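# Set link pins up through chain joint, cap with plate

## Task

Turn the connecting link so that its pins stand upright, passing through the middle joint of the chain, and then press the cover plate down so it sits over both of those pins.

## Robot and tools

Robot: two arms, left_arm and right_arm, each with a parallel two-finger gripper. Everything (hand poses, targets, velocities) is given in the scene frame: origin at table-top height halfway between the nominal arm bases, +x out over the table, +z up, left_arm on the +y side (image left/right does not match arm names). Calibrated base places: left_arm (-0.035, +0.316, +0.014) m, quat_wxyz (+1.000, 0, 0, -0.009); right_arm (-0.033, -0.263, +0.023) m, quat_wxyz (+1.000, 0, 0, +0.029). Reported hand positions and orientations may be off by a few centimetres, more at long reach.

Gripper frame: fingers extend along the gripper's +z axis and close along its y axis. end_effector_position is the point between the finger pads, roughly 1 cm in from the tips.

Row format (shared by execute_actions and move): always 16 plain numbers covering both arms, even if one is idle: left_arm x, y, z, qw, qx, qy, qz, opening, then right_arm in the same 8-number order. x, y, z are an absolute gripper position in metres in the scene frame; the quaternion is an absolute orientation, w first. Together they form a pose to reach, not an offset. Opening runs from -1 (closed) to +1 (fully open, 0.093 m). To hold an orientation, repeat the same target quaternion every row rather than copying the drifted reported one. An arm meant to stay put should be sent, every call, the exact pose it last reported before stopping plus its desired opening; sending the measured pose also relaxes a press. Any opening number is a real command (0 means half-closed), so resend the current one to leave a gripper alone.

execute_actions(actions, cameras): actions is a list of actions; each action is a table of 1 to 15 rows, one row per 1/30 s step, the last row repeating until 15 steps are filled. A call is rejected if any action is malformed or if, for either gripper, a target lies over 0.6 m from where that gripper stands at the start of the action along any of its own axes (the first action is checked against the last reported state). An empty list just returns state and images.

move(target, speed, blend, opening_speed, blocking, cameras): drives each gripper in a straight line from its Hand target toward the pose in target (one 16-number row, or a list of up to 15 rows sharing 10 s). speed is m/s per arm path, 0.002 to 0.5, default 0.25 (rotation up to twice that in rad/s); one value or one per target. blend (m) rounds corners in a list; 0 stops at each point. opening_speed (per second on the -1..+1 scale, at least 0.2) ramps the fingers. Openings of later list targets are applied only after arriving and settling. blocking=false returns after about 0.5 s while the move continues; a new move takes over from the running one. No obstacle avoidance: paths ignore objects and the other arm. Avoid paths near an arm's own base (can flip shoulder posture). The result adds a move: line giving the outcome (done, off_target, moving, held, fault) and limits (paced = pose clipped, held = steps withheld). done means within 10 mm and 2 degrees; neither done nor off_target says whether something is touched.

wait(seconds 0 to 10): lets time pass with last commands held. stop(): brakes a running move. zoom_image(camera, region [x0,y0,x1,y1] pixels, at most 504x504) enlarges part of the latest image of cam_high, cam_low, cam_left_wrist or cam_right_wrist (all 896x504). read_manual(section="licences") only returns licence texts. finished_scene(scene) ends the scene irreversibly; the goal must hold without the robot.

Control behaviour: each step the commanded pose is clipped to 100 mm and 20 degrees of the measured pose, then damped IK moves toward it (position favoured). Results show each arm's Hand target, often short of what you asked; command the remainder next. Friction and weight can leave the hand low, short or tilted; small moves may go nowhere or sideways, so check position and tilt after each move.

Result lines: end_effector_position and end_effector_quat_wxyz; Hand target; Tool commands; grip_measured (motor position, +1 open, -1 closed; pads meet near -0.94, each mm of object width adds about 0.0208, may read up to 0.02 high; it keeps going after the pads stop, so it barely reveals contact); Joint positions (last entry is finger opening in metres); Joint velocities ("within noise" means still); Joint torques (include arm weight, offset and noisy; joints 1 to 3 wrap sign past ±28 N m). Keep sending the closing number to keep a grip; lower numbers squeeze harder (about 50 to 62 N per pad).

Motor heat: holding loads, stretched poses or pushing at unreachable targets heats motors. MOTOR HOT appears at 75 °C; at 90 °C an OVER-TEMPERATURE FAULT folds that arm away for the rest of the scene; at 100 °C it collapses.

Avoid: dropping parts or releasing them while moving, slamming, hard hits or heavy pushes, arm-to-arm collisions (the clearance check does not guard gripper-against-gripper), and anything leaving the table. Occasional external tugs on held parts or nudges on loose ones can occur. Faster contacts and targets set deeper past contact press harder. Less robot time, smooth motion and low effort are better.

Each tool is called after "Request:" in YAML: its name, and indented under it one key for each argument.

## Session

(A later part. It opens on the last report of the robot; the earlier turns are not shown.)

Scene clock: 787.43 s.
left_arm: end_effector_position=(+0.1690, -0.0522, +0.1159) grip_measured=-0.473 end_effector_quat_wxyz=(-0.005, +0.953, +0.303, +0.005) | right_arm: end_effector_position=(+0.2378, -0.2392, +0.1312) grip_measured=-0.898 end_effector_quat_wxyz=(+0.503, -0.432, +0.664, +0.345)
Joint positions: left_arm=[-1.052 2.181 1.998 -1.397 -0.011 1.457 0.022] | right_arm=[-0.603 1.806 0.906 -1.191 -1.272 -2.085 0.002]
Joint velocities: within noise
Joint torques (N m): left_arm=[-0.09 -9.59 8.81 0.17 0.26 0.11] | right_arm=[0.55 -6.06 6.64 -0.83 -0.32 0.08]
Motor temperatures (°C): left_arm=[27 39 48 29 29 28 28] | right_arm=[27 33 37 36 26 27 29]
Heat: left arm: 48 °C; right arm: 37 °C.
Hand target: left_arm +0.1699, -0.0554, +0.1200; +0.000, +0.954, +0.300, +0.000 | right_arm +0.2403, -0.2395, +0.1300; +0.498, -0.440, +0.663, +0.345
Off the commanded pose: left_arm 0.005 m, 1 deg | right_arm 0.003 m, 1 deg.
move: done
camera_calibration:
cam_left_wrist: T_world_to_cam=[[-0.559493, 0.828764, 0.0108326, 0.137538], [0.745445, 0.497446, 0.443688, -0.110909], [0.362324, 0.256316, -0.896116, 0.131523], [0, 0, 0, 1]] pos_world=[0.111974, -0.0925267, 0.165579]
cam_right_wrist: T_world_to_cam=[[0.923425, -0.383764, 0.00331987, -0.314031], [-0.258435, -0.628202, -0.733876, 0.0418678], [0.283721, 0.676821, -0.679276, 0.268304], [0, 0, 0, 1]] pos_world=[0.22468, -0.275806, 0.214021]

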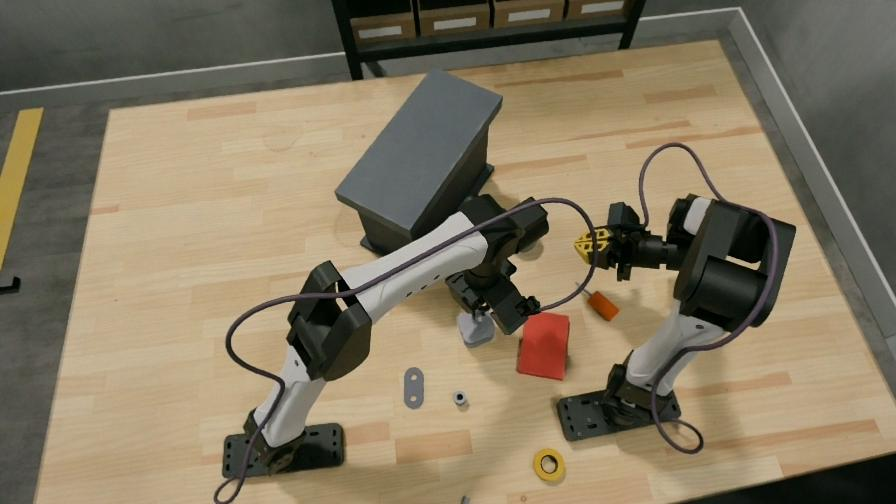

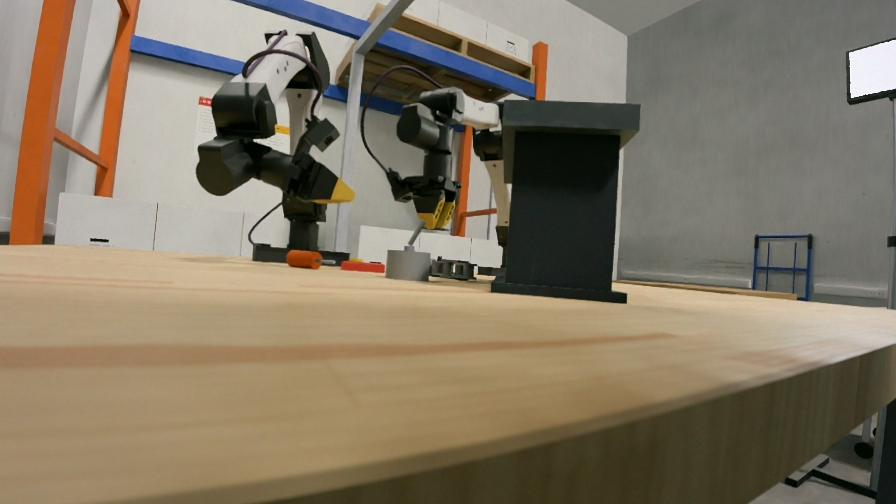

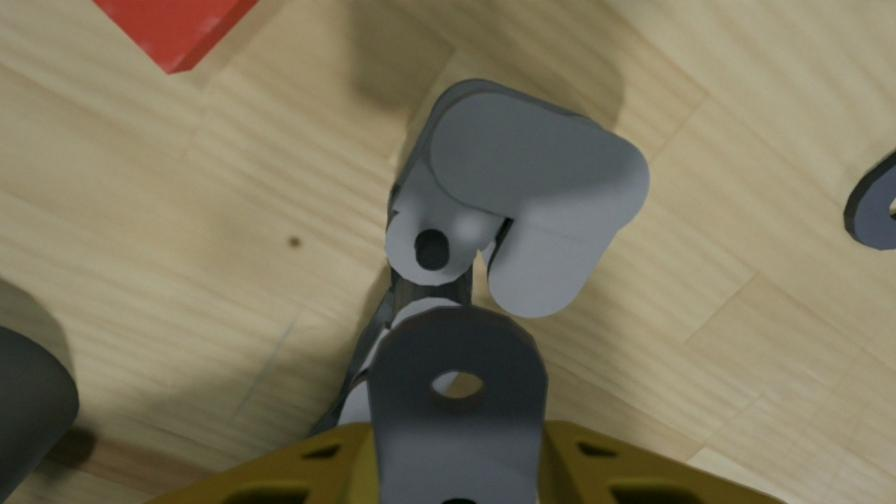

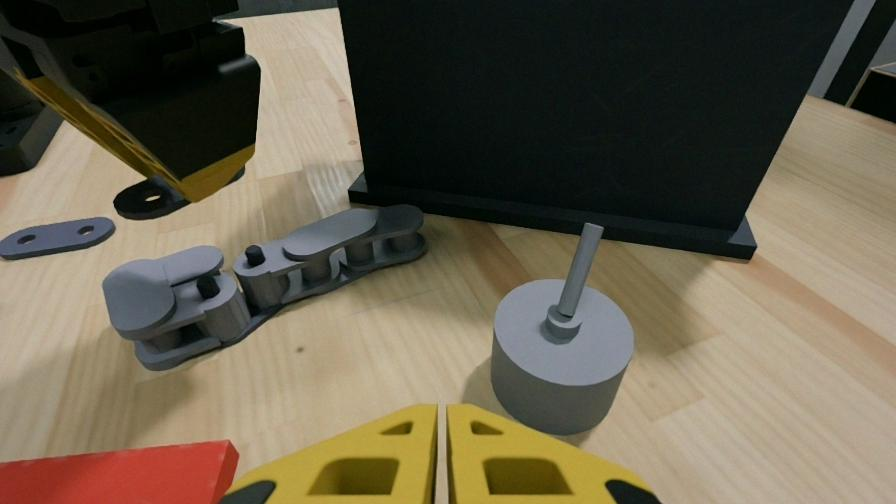

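Request:
move:
  target:
    - [0.176,-0.059,0.08,0,0.9540,0.2998,0,-0.5,0.2403,-0.2395,0.13,0.498,-0.44,0.663,0.345,-0.9]
  speed: 0.06

Request:
zoom_image:
  camera: "cam_right_wrist"
  region: [90, 150, 310, 370]

Request:
zoom_image:
  camera: "cam_low"
  region: [420, 220, 500, 290]

Request:
zoom_image:
  camera: "cam_left_wrist"
  region: [300, 204, 600, 504]

Scene clock: 824.83 s.
left_arm: end_effector_position=(+0.1745, -0.0582, +0.0825) grip_measured=-0.473 end_effector_quat_wxyz=(-0.003, +0.954, +0.301, +0.005) | right_arm: end_effector_position=(+0.2378, -0.2392, +0.1312) grip_measured=-0.898 end_effector_quat_wxyz=(+0.503, -0.432, +0.664, +0.345)
Joint positions: left_arm=[-1.047 2.211 1.915 -1.277 -0.011 1.466 0.022] | right_arm=[-0.603 1.806 0.906 -1.191 -1.272 -2.085 0.002]
Joint velocities: within noise
Joint torques (N m): left_arm=[0.31 -10.1 6.12 0.36 0.26 0.09] | right_arm=[0.53 -6.2 6.78 -0.82 -0.32 0.12]
Motor temperatures (°C): left_arm=[27 46 48 28 29 28 29] | right_arm=[27 33 37 35 26 27 29]
Heat: left arm: 48 °C; right arm: 37 °C.
Hand target: left_arm +0.1760, -0.0590, +0.0801; +0.000, +0.954, +0.300, +0.000 | right_arm +0.2403, -0.2395, +0.1300; +0.498, -0.440, +0.663, +0.345
Off the commanded pose: left_arm 0.003 m, 1 deg | right_arm 0.003 m, 1 deg.
move: done
camera_calibration:
cam_left_wrist: T_world_to_cam=[[-0.556033, 0.831144, 0.00523339, 0.14596], [0.746346, 0.496512, 0.44322, -0.0974078], [0.365781, 0.25035, -0.896398, 0.100216], [0, 0, 0, 1]] pos_world=[0.117201, -0.0980385, 0.132243]
cam_right_wrist: T_world_to_cam=[[0.923425, -0.383764, 0.00331987, -0.314031], [-0.258435, -0.628202, -0.733876, 0.0418678], [0.283721, 0.676821, -0.679276, 0.268304], [0, 0, 0, 1]] pos_world=[0.22468, -0.275806, 0.214021]

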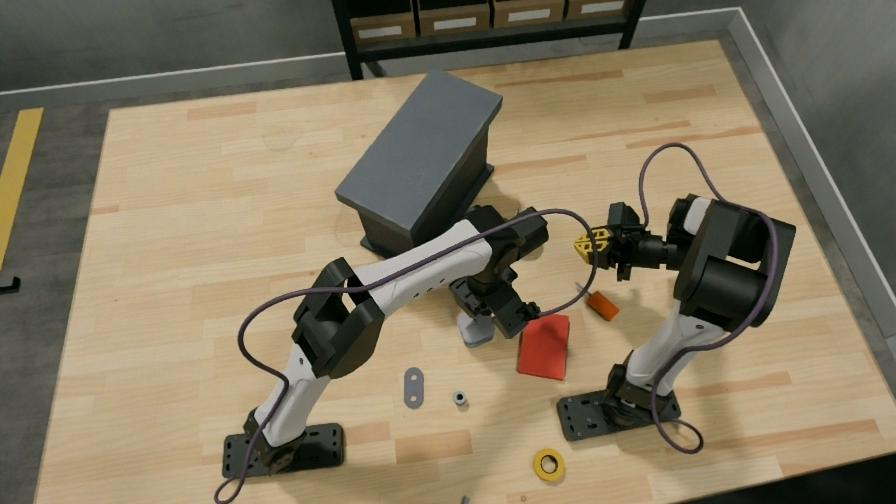

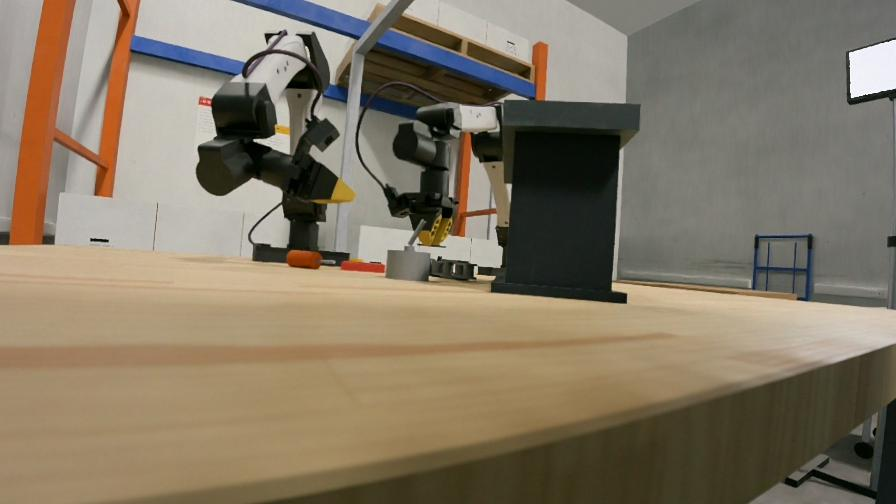

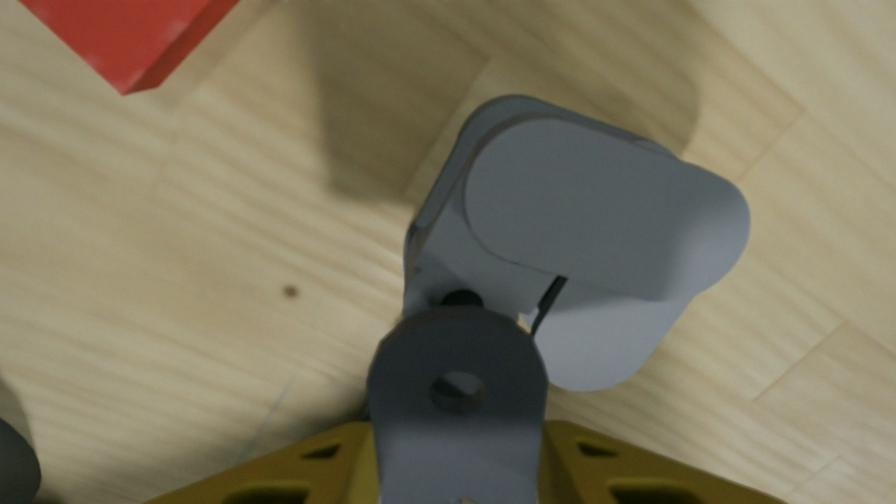

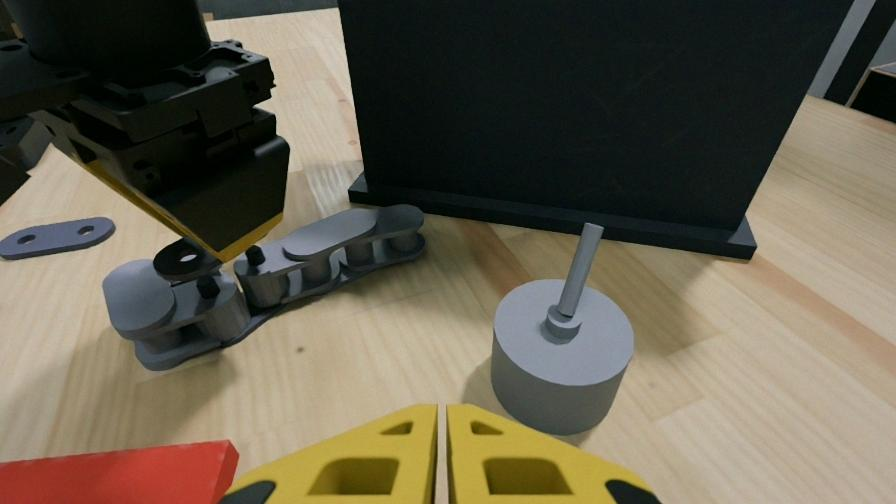

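Scaled by 2.291 from the camera's 896x504 image, which has a finer 1280x720 frame.

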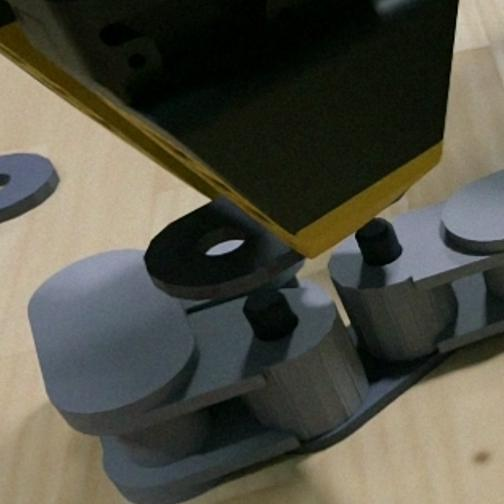

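Scaled by 6.300 from the camera's 896x504 image, which has a finer 1280x720 frame.

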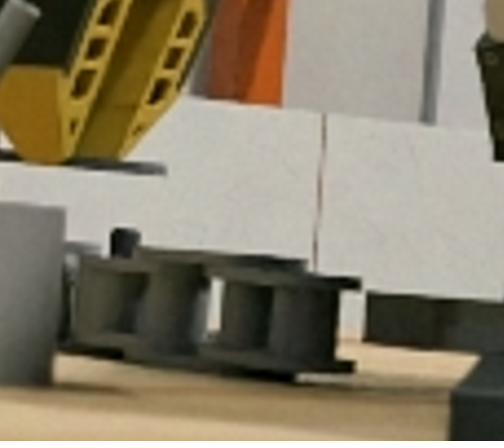

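Scaled by 1.680 from the camera's 896x504 image, which has a finer 1280x720 frame.

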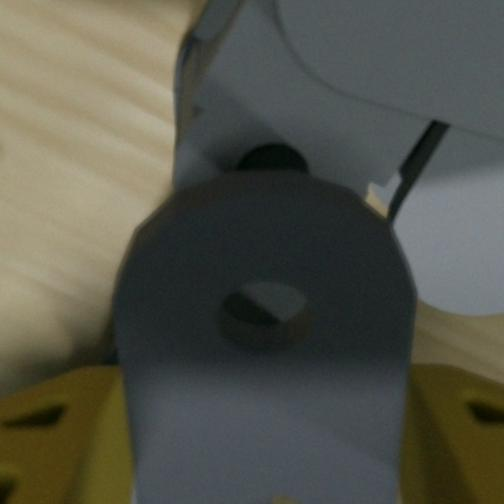

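Request:
move:
  target:
    - [0.1795,-0.0525,0.070,0,0.9540,0.2998,0,-0.5,0.2403,-0.2395,0.13,0.498,-0.44,0.663,0.345,-0.9]
  speed: 0.06

Request:
zoom_image:
  camera: "cam_right_wrist"
  region: [90, 150, 310, 370]

Request:
zoom_image:
  camera: "cam_low"
  region: [420, 220, 500, 290]

Request:
zoom_image:
  camera: "cam_left_wrist"
  region: [300, 204, 600, 504]

Scene clock: 854.73 s.
left_arm: end_effector_position=(+0.1781, -0.0512, +0.0674) grip_measured=-0.473 end_effector_quat_wxyz=(-0.009, +0.954, +0.301, +0.004) | right_arm: end_effector_position=(+0.2378, -0.2392, +0.1312) grip_measured=-0.898 end_effector_quat_wxyz=(+0.503, -0.432, +0.664, +0.345)
Joint positions: left_arm=[-1.032 2.211 1.854 -1.229 -0.011 1.48 0.022] | right_arm=[-0.603 1.806 0.906 -1.191 -1.272 -2.085 0.002]
Joint velocities: within noise
Joint torques (N m): left_arm=[0.23 -11.14 5.93 0.36 0.25 0.07] | right_arm=[0.53 -6.04 6.63 -0.81 -0.35 0.07]
Motor temperatures (°C): left_arm=[27 45 47 28 29 28 29] | right_arm=[27 34 37 34 26 27 29]
Heat: left arm: 47 °C; right arm: 37 °C.
Hand target: left_arm +0.1795, -0.0526, +0.0701; +0.000, +0.954, +0.300, +0.000 | right_arm +0.2403, -0.2395, +0.1300; +0.498, -0.440, +0.663, +0.345
Off the commanded pose: left_arm 0.003 m, 1 deg | right_arm 0.003 m, 1 deg.
move: done
camera_calibration:
cam_left_wrist: T_world_to_cam=[[-0.556597, 0.830597, 0.0175729, 0.141483], [0.748715, 0.492335, 0.443882, -0.0974914], [0.360035, 0.260221, -0.895913, 0.0851218], [0, 0, 0, 1]] pos_world=[0.121096, -0.0916677, 0.11705]
cam_right_wrist: T_world_to_cam=[[0.923425, -0.383764, 0.00331987, -0.314031], [-0.258435, -0.628202, -0.733876, 0.0418678], [0.283721, 0.676821, -0.679276, 0.268304], [0, 0, 0, 1]] pos_world=[0.22468, -0.275806, 0.214021]

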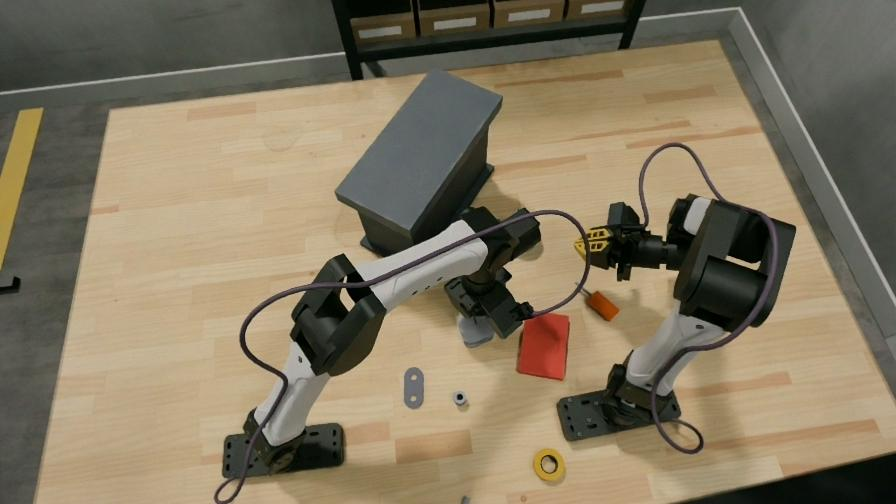

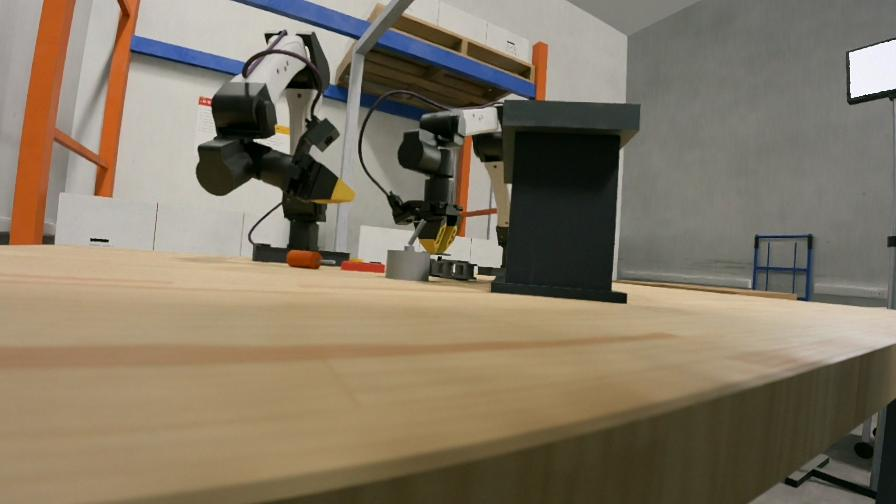

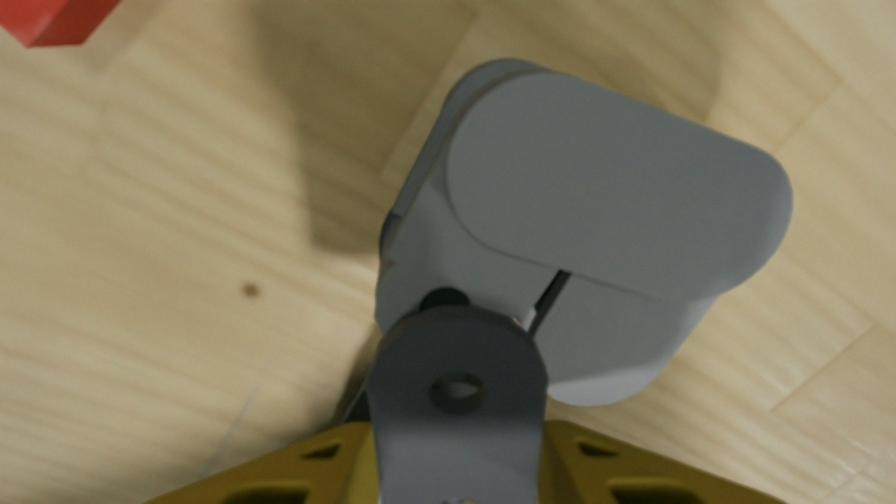

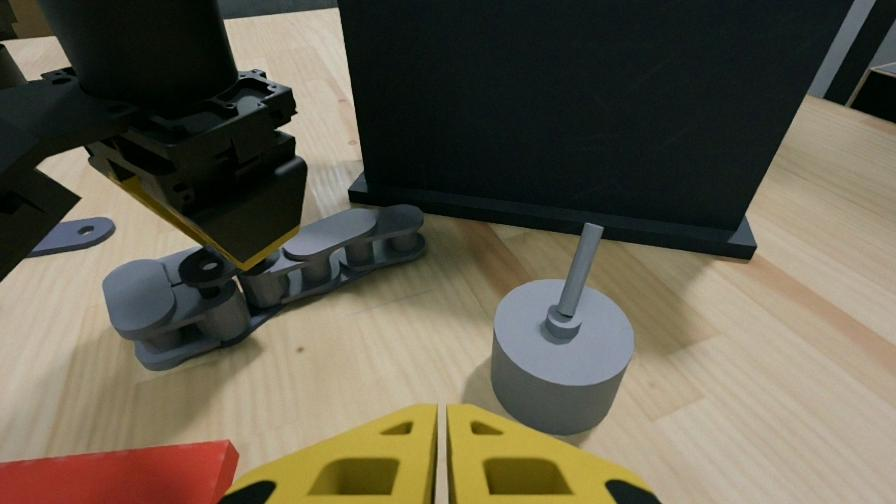

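Scaled by 2.291 from the camera's 896x504 image, which has a finer 1280x720 frame.

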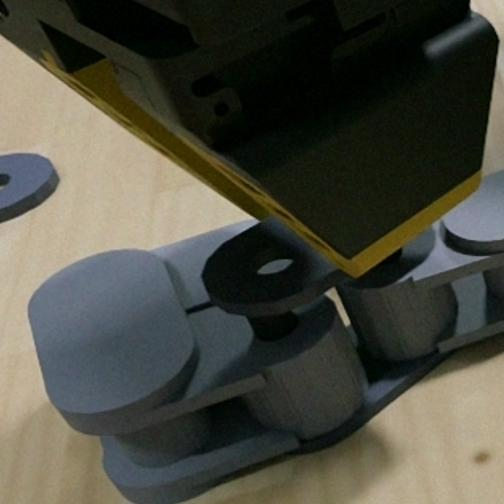

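Scaled by 6.300 from the camera's 896x504 image, which has a finer 1280x720 frame.

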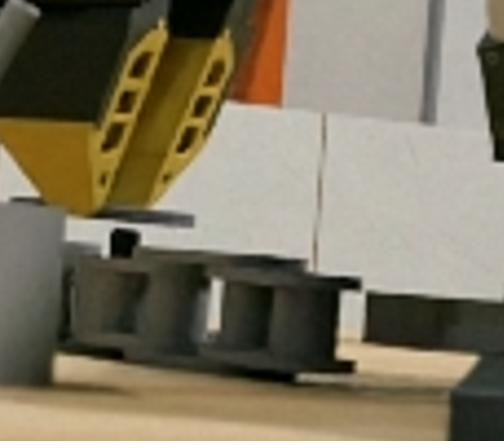

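Scaled by 1.680 from the camera's 896x504 image, which has a finer 1280x720 frame.

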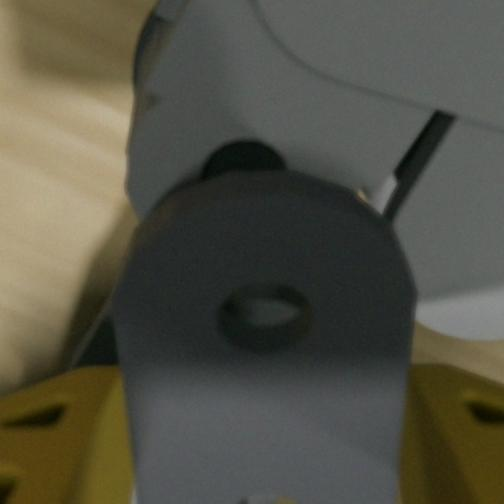

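Request:
move:
  target: [0.1765,-0.0575,0.070,0,0.9540,0.2998,0,-0.5,0.2403,-0.2395,0.13,0.498,-0.44,0.663,0.345,-0.9]
  speed: 0.03

Request:
zoom_image:
  camera: "cam_left_wrist"
  region: [300, 204, 600, 504]

Request:
zoom_image:
  camera: "cam_right_wrist"
  region: [90, 150, 310, 370]

Request:
zoom_image:
  camera: "cam_low"
  region: [420, 220, 500, 290]

Scene clock: 888.87 s.
left_arm: end_effector_position=(+0.1782, -0.0515, +0.0674) grip_measured=-0.473 end_effector_quat_wxyz=(-0.008, +0.954, +0.301, +0.004) | right_arm: end_effector_position=(+0.2378, -0.2392, +0.1312) grip_measured=-0.898 end_effector_quat_wxyz=(+0.503, -0.432, +0.664, +0.345)
Joint positions: left_arm=[-1.032 2.211 1.854 -1.228 -0.011 1.481 0.022] | right_arm=[-0.603 1.806 0.906 -1.191 -1.272 -2.085 0.002]
Joint velocities: within noise
Joint torques (N m): left_arm=[-0.98 -10.15 7.66 0.27 0.27 -0.01] | right_arm=[0.57 -6.01 6.72 -0.81 -0.34 0.12]
Motor temperatures (°C): left_arm=[27 47 47 27 29 28 29] | right_arm=[27 34 37 33 26 27 29]
Heat: left arm: 47 °C; right arm: 37 °C.
Hand target: left_arm +0.1764, -0.0575, +0.0701; +0.000, +0.954, +0.300, +0.000 | right_arm +0.2403, -0.2395, +0.1300; +0.498, -0.440, +0.663, +0.345
Off the commanded pose: left_arm 0.007 m, 1 deg | right_arm 0.003 m, 1 deg.
move: done
camera_calibration:
cam_left_wrist: T_world_to_cam=[[-0.55629, 0.830826, 0.0164359, 0.141794], [0.748653, 0.49249, 0.443816, -0.0974511], [0.360639, 0.259195, -0.895967, 0.0849743], [0, 0, 0, 1]] pos_world=[0.12119, -0.0918372, 0.117054]
cam_right_wrist: T_world_to_cam=[[0.923425, -0.383764, 0.00331987, -0.314031], [-0.258435, -0.628202, -0.733876, 0.0418678], [0.283721, 0.676821, -0.679276, 0.268304], [0, 0, 0, 1]] pos_world=[0.22468, -0.275806, 0.214021]

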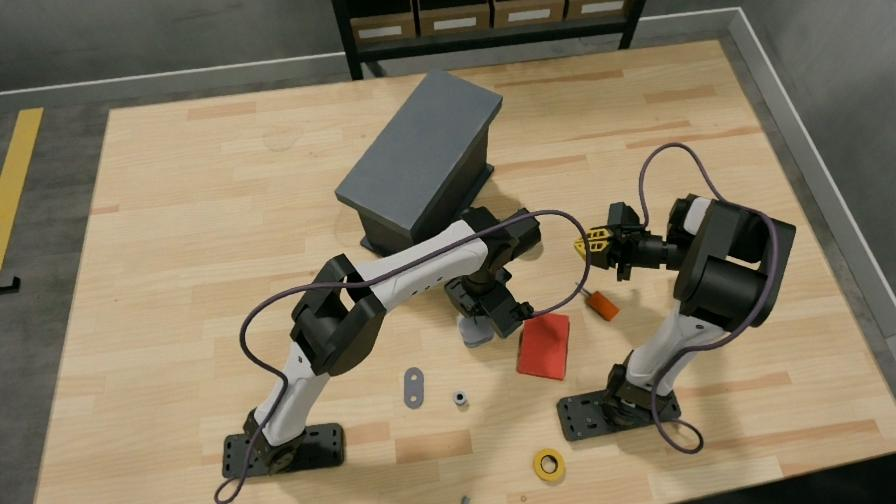

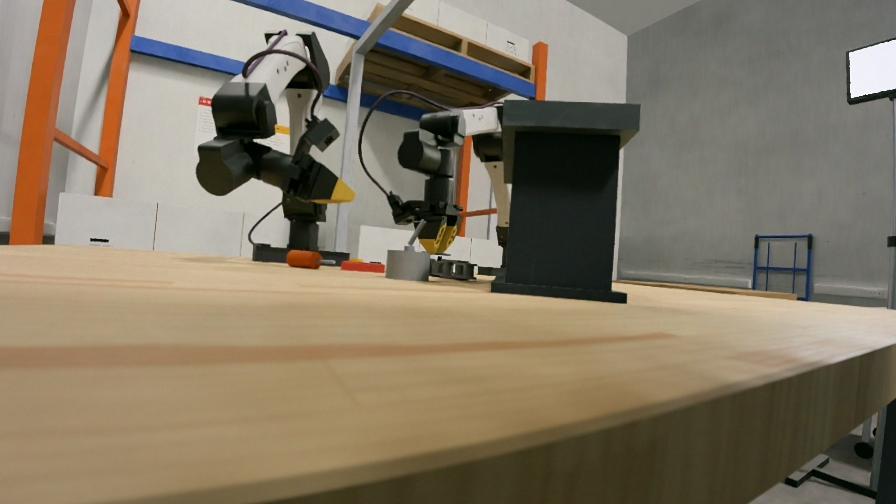

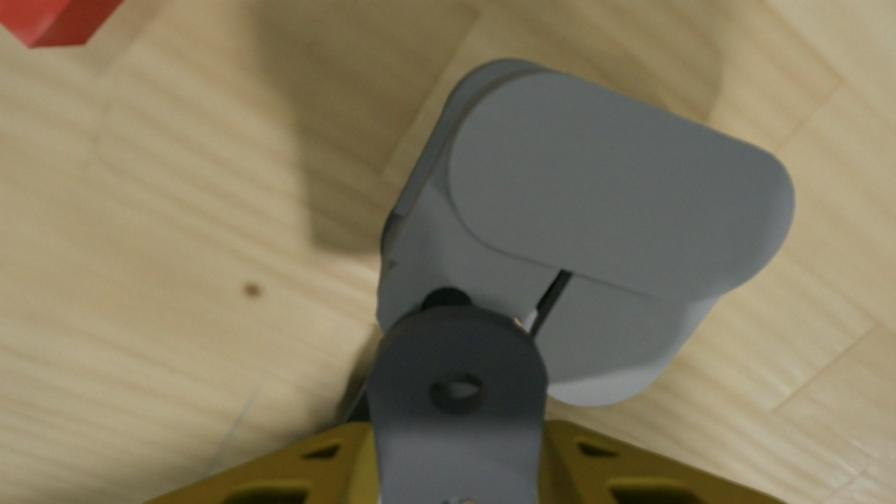

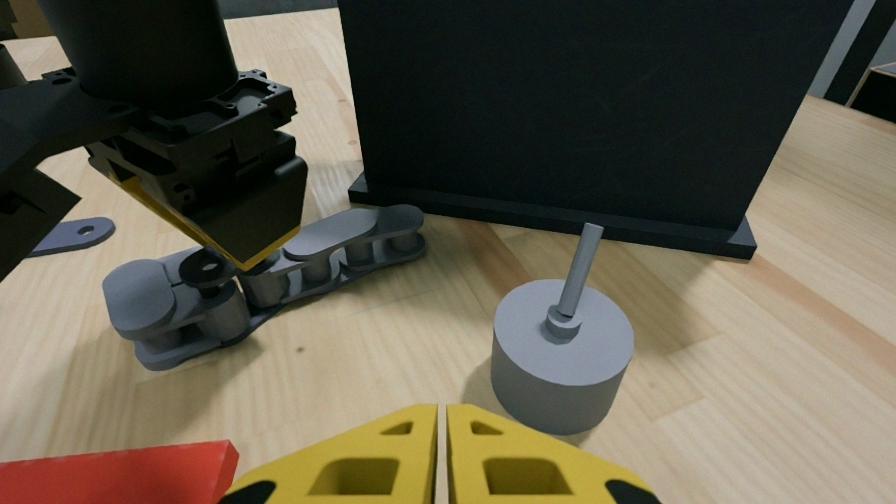

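Scaled by 1.680 from the camera's 896x504 image, which has a finer 1280x720 frame.

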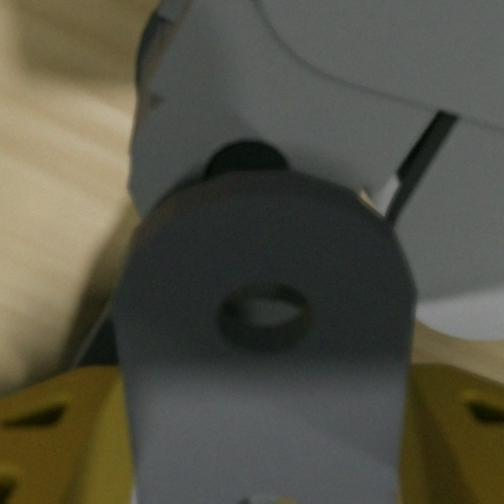

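Scaled by 2.291 from the camera's 896x504 image, which has a finer 1280x720 frame.

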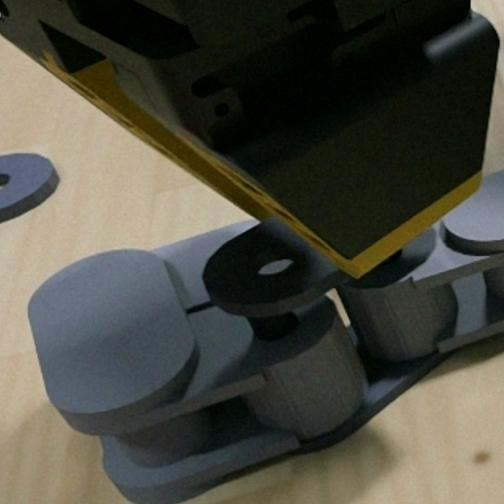

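Scaled by 6.300 from the camera's 896x504 image, which has a finer 1280x720 frame.

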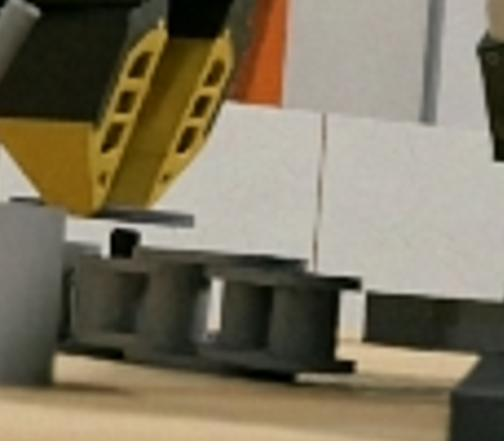

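Request:
move:
  target: [0.1745,-0.0635,0.070,0,0.9540,0.2998,0,-0.5,0.2403,-0.2395,0.13,0.498,-0.44,0.663,0.345,-0.9]
  speed: 0.03
  cameras: ["cam_low","cam_left_wrist","cam_right_wrist"]

Request:
zoom_image:
  camera: "cam_left_wrist"
  region: [300, 204, 600, 504]

Request:
zoom_image:
  camera: "cam_right_wrist"
  region: [90, 150, 310, 370]

Request:
zoom_image:
  camera: "cam_low"
  region: [420, 220, 500, 290]

Scene clock: 897.47 s.
left_arm: end_effector_position=(+0.1763, -0.0571, +0.0662) grip_measured=-0.473 end_effector_quat_wxyz=(-0.006, +0.954, +0.299, +0.004) | right_arm: end_effector_position=(+0.2378, -0.2392, +0.1312) grip_measured=-0.898 end_effector_quat_wxyz=(+0.503, -0.432, +0.664, +0.345)
Joint positions: left_arm=[-1.042 2.225 1.872 -1.228 -0.011 1.475 0.022] | right_arm=[-0.603 1.806 0.906 -1.191 -1.272 -2.085 0.002]
Joint velocities: within noise
Joint torques (N m): left_arm=[-0.96 -9.91 8.64 0.19 0.27 -0.05] | right_arm=[0.53 -6.11 6.78 -0.83 -0.38 0.1]
Motor temperatures (°C): left_arm=[27 47 48 27 29 28 29] | right_arm=[27 34 37 33 26 27 29]
Heat: left arm: 48 °C; right arm: 37 °C.
Hand target: left_arm +0.1744, -0.0633, +0.0700; +0.000, +0.954, +0.300, +0.000 | right_arm +0.2403, -0.2395, +0.1300; +0.498, -0.440, +0.663, +0.345
Off the commanded pose: left_arm 0.008 m, 1 deg | right_arm 0.003 m, 1 deg.
move: done
camera_calibration:
cam_left_wrist: T_world_to_cam=[[-0.55219, 0.833623, 0.0125681, 0.145128], [0.750217, 0.490253, 0.443652, -0.0931717], [0.363677, 0.254409, -0.896111, 0.0852768], [0, 0, 0, 1]] pos_world=[0.119024, -0.0969991, 0.115929]
cam_right_wrist: T_world_to_cam=[[0.923425, -0.383764, 0.00331987, -0.314031], [-0.258435, -0.628202, -0.733876, 0.0418678], [0.283721, 0.676821, -0.679276, 0.268304], [0, 0, 0, 1]] pos_world=[0.22468, -0.275806, 0.214021]
Images, in order (width x height): cam_low 896x504, cam_left_wrist 896x504, cam_right_wrist 896x504.

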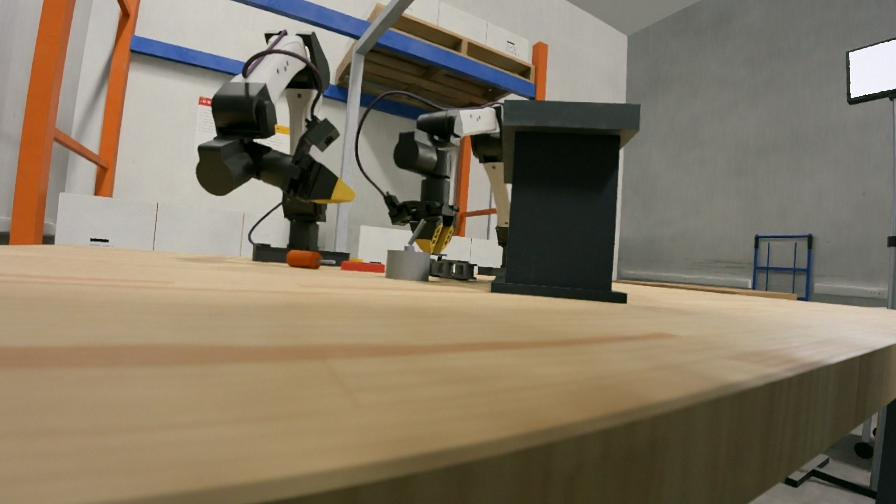

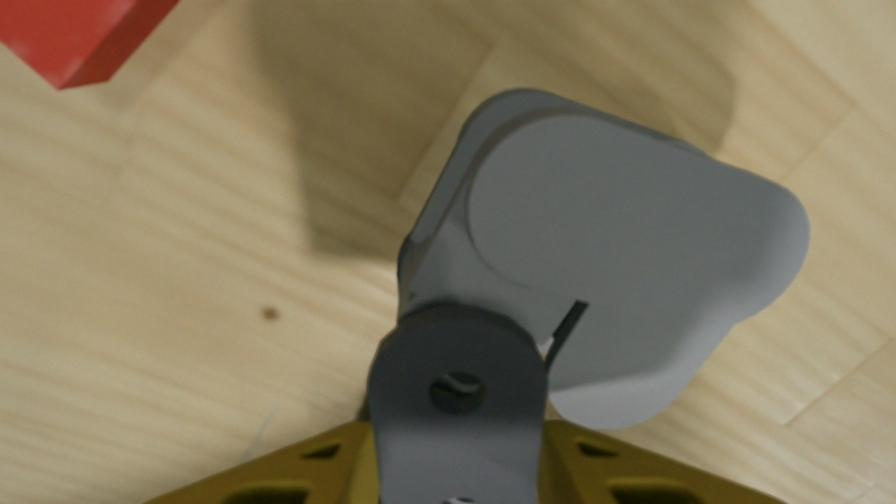

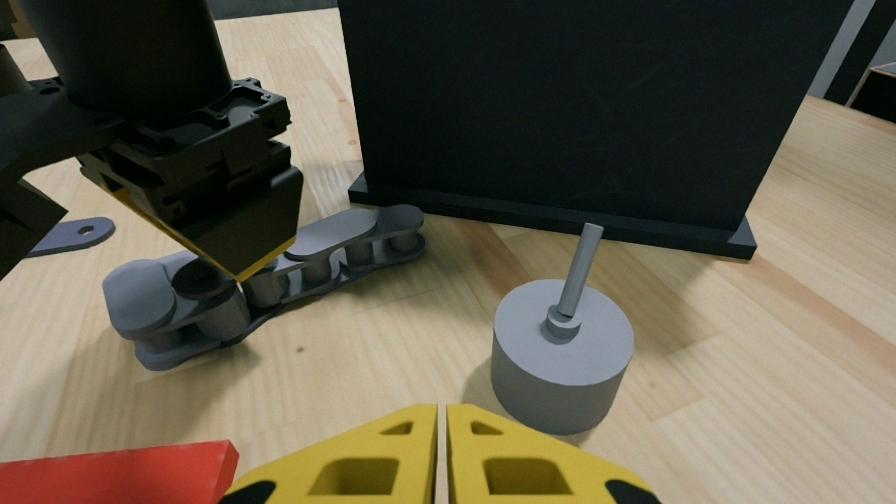

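Scaled by 1.680 from the camera's 896x504 image, which has a finer 1280x720 frame.

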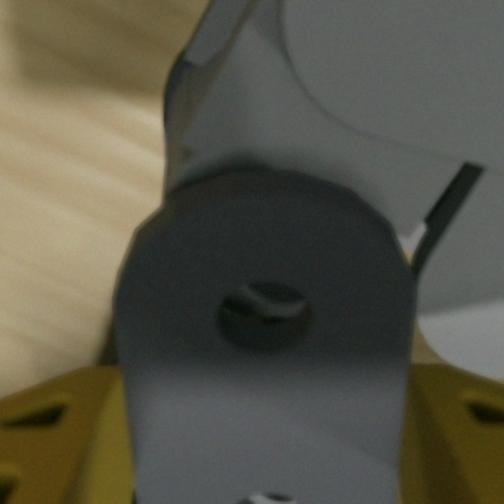

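Scaled by 2.291 from the camera's 896x504 image, which has a finer 1280x720 frame.

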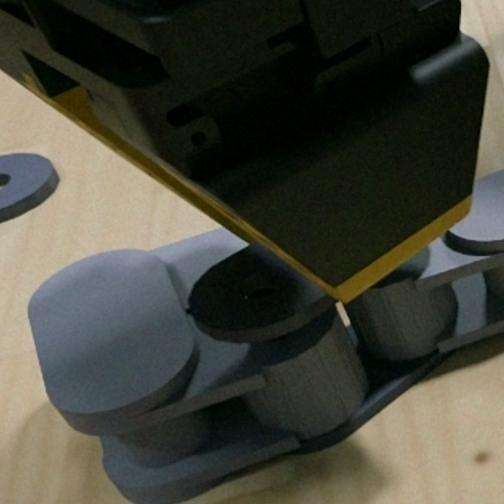

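Scaled by 6.300 from the camera's 896x504 image, which has a finer 1280x720 frame.

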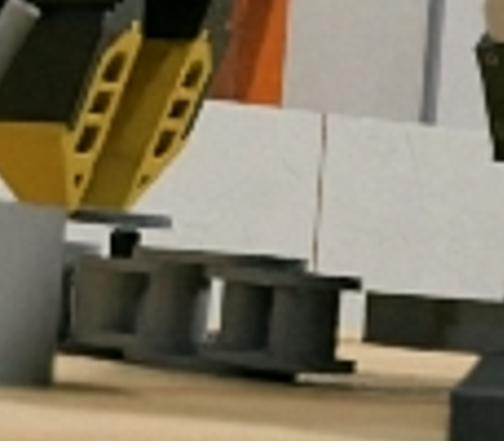

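Request:
zoom_image:
  camera: "cam_left_wrist"
  region: [410, 350, 510, 430]

Request:
zoom_image:
  camera: "cam_right_wrist"
  region: [160, 240, 260, 310]

Scaled by 5.040 from the camera's 896x504 image, which has a finer 1280x720 frame.

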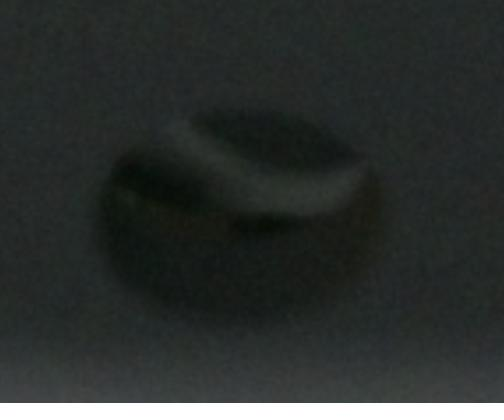

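Scaled by 5.040 from the camera's 896x504 image, which has a finer 1280x720 frame.

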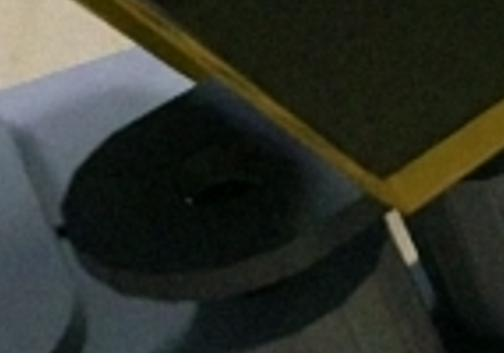

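Request:
move:
  target: [0.1765,-0.0510,0.071,0,0.9540,0.2998,0,-0.5,0.2403,-0.2395,0.13,0.498,-0.44,0.663,0.345,-0.9]
  speed: 0.03
  cameras: []

Scene clock: 945.53 s.
left_arm: end_effector_position=(+0.1760, -0.0535, +0.0598) grip_measured=-0.473 end_effector_quat_wxyz=(-0.010, +0.954, +0.300, +0.003) | right_arm: end_effector_position=(+0.2378, -0.2392, +0.1312) grip_measured=-0.898 end_effector_quat_wxyz=(+0.503, -0.432, +0.664, +0.345)
Joint positions: left_arm=[-1.039 2.223 1.843 -1.209 -0.011 1.475 0.022] | right_arm=[-0.603 1.806 0.906 -1.191 -1.272 -2.085 0.002]
Joint velocities: within noise
Joint torques (N m): left_arm=[0.44 -13.09 5.48 0.2 0.27 0.11] | right_arm=[0.69 -6.13 6.79 -0.84 -0.37 0.07]
Motor temperatures (°C): left_arm=[27 49 52 26 29 28 30] | right_arm=[27 34 37 32 26 27 29]
Heat: left arm: 52 °C; right arm: 37 °C.
Hand target: left_arm +0.1764, -0.0510, +0.0707; +0.000, +0.954, +0.300, +0.000 | right_arm +0.2403, -0.2395, +0.1300; +0.498, -0.440, +0.663, +0.345
Off the commanded pose: left_arm 0.011 m, 1 deg | right_arm 0.003 m, 1 deg.
move: off_target (left_arm)
No camera images: "cameras" was empty.

Request:
wait:
  seconds: 0.5
  cameras: ["cam_low","cam_left_wrist","cam_right_wrist"]

Request:
zoom_image:
  camera: "cam_left_wrist"
  region: [300, 204, 600, 504]

Request:
zoom_image:
  camera: "cam_right_wrist"
  region: [90, 150, 310, 370]

Request:
zoom_image:
  camera: "cam_low"
  region: [420, 220, 500, 290]

Scene clock: 954.00 s.
left_arm: end_effector_position=(+0.1760, -0.0536, +0.0599) grip_measured=-0.473 end_effector_quat_wxyz=(-0.010, +0.954, +0.300, +0.003) | right_arm: end_effector_position=(+0.2378, -0.2392, +0.1312) grip_measured=-0.898 end_effector_quat_wxyz=(+0.503, -0.432, +0.664, +0.345)
Joint positions: left_arm=[-1.039 2.222 1.842 -1.209 -0.011 1.475 0.022] | right_arm=[-0.603 1.806 0.906 -1.191 -1.272 -2.085 0.002]
Joint velocities: within noise
Joint torques (N m): left_arm=[0.53 -13.09 5.41 0.19 0.26 0.1] | right_arm=[0.54 -6.04 6.8 -0.8 -0.37 0.1]
Motor temperatures (°C): left_arm=[27 50 50 26 29 28 30] | right_arm=[27 34 37 32 26 27 29]
Heat: left arm: 50 °C; right arm: 37 °C.
Hand target: left_arm +0.1765, -0.0510, +0.0708; +0.000, +0.954, +0.300, +0.000 | right_arm +0.2403, -0.2395, +0.1300; +0.498, -0.440, +0.663, +0.345
Tool commands: left_gripper/opening=-0.5 right_gripper/opening=-0.9
Off the commanded pose: left_arm 0.011 m, 1 deg | right_arm 0.003 m, 1 deg.
wait: 0.50 s; at rest from the start
camera_calibration:
cam_left_wrist: T_world_to_cam=[[-0.554991, 0.83162, 0.0198235, 0.142085], [0.750256, 0.490114, 0.443738, -0.0918273], [0.359306, 0.261143, -0.895937, 0.0799715], [0, 0, 0, 1]] pos_world=[0.119016, -0.0940392, 0.10958]
cam_right_wrist: T_world_to_cam=[[0.923425, -0.383764, 0.00331987, -0.314031], [-0.258435, -0.628202, -0.733876, 0.0418678], [0.283721, 0.676821, -0.679276, 0.268304], [0, 0, 0, 1]] pos_world=[0.22468, -0.275806, 0.214021]
Images, in order (width x height): cam_low 896x504, cam_left_wrist 896x504, cam_right_wrist 896x504.

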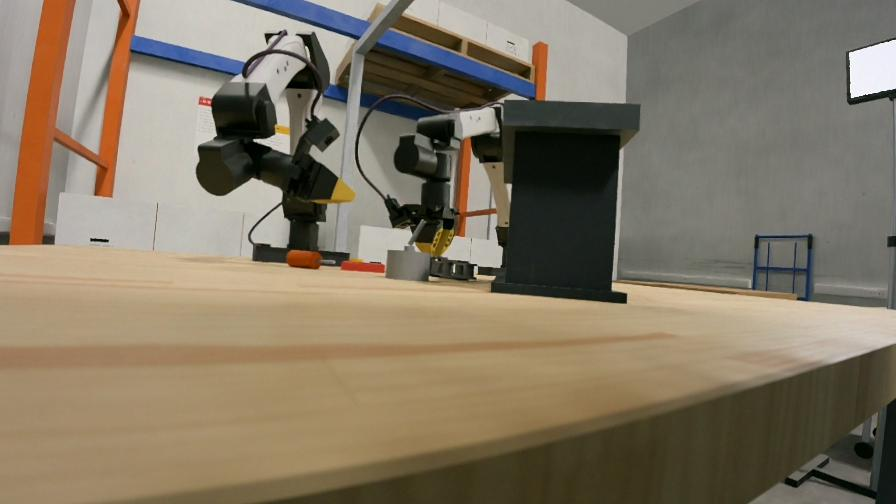

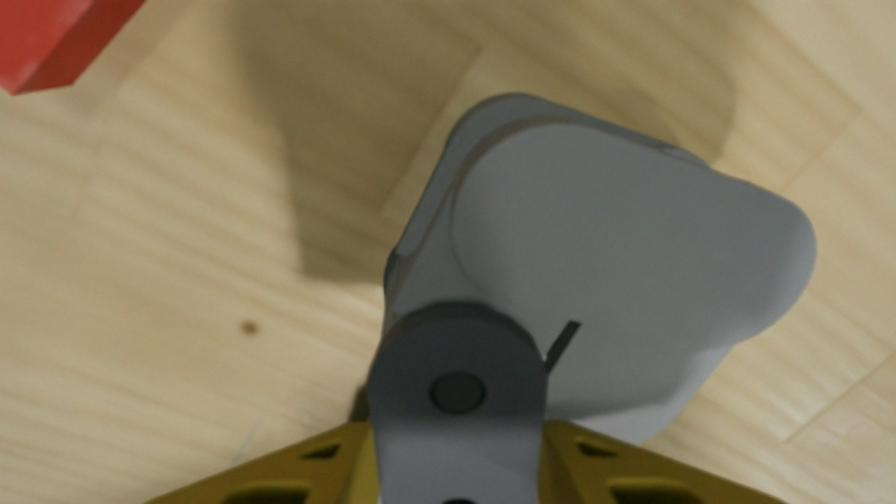

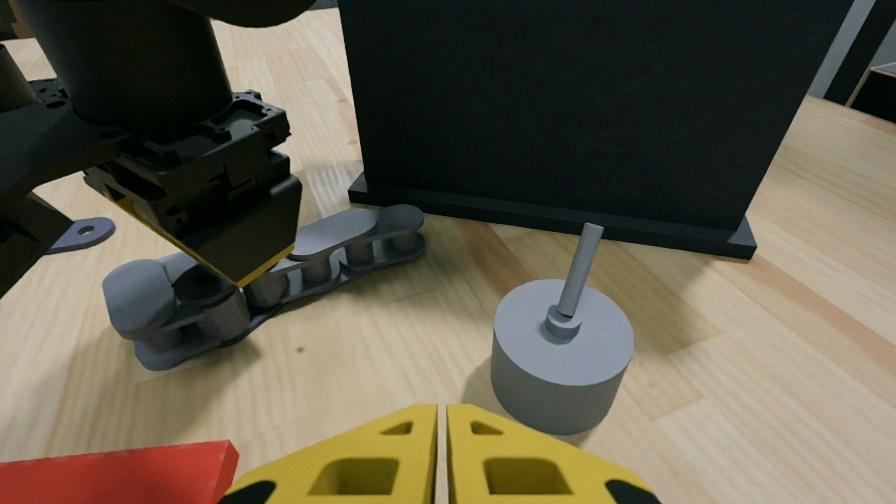

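Scaled by 1.680 from the camera's 896x504 image, which has a finer 1280x720 frame.

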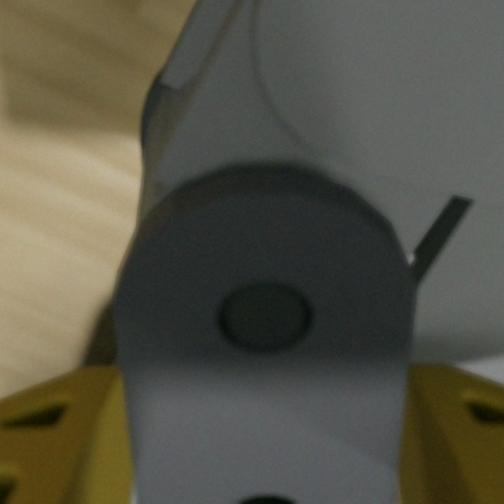

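Scaled by 2.291 from the camera's 896x504 image, which has a finer 1280x720 frame.

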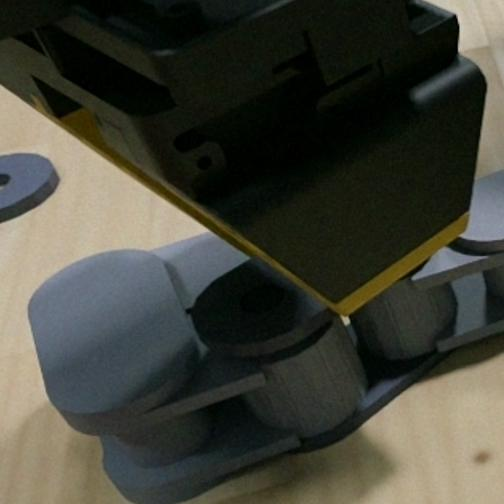

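Scaled by 6.300 from the camera's 896x504 image, which has a finer 1280x720 frame.

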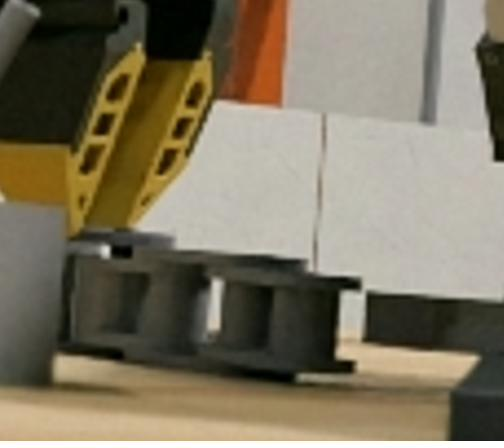

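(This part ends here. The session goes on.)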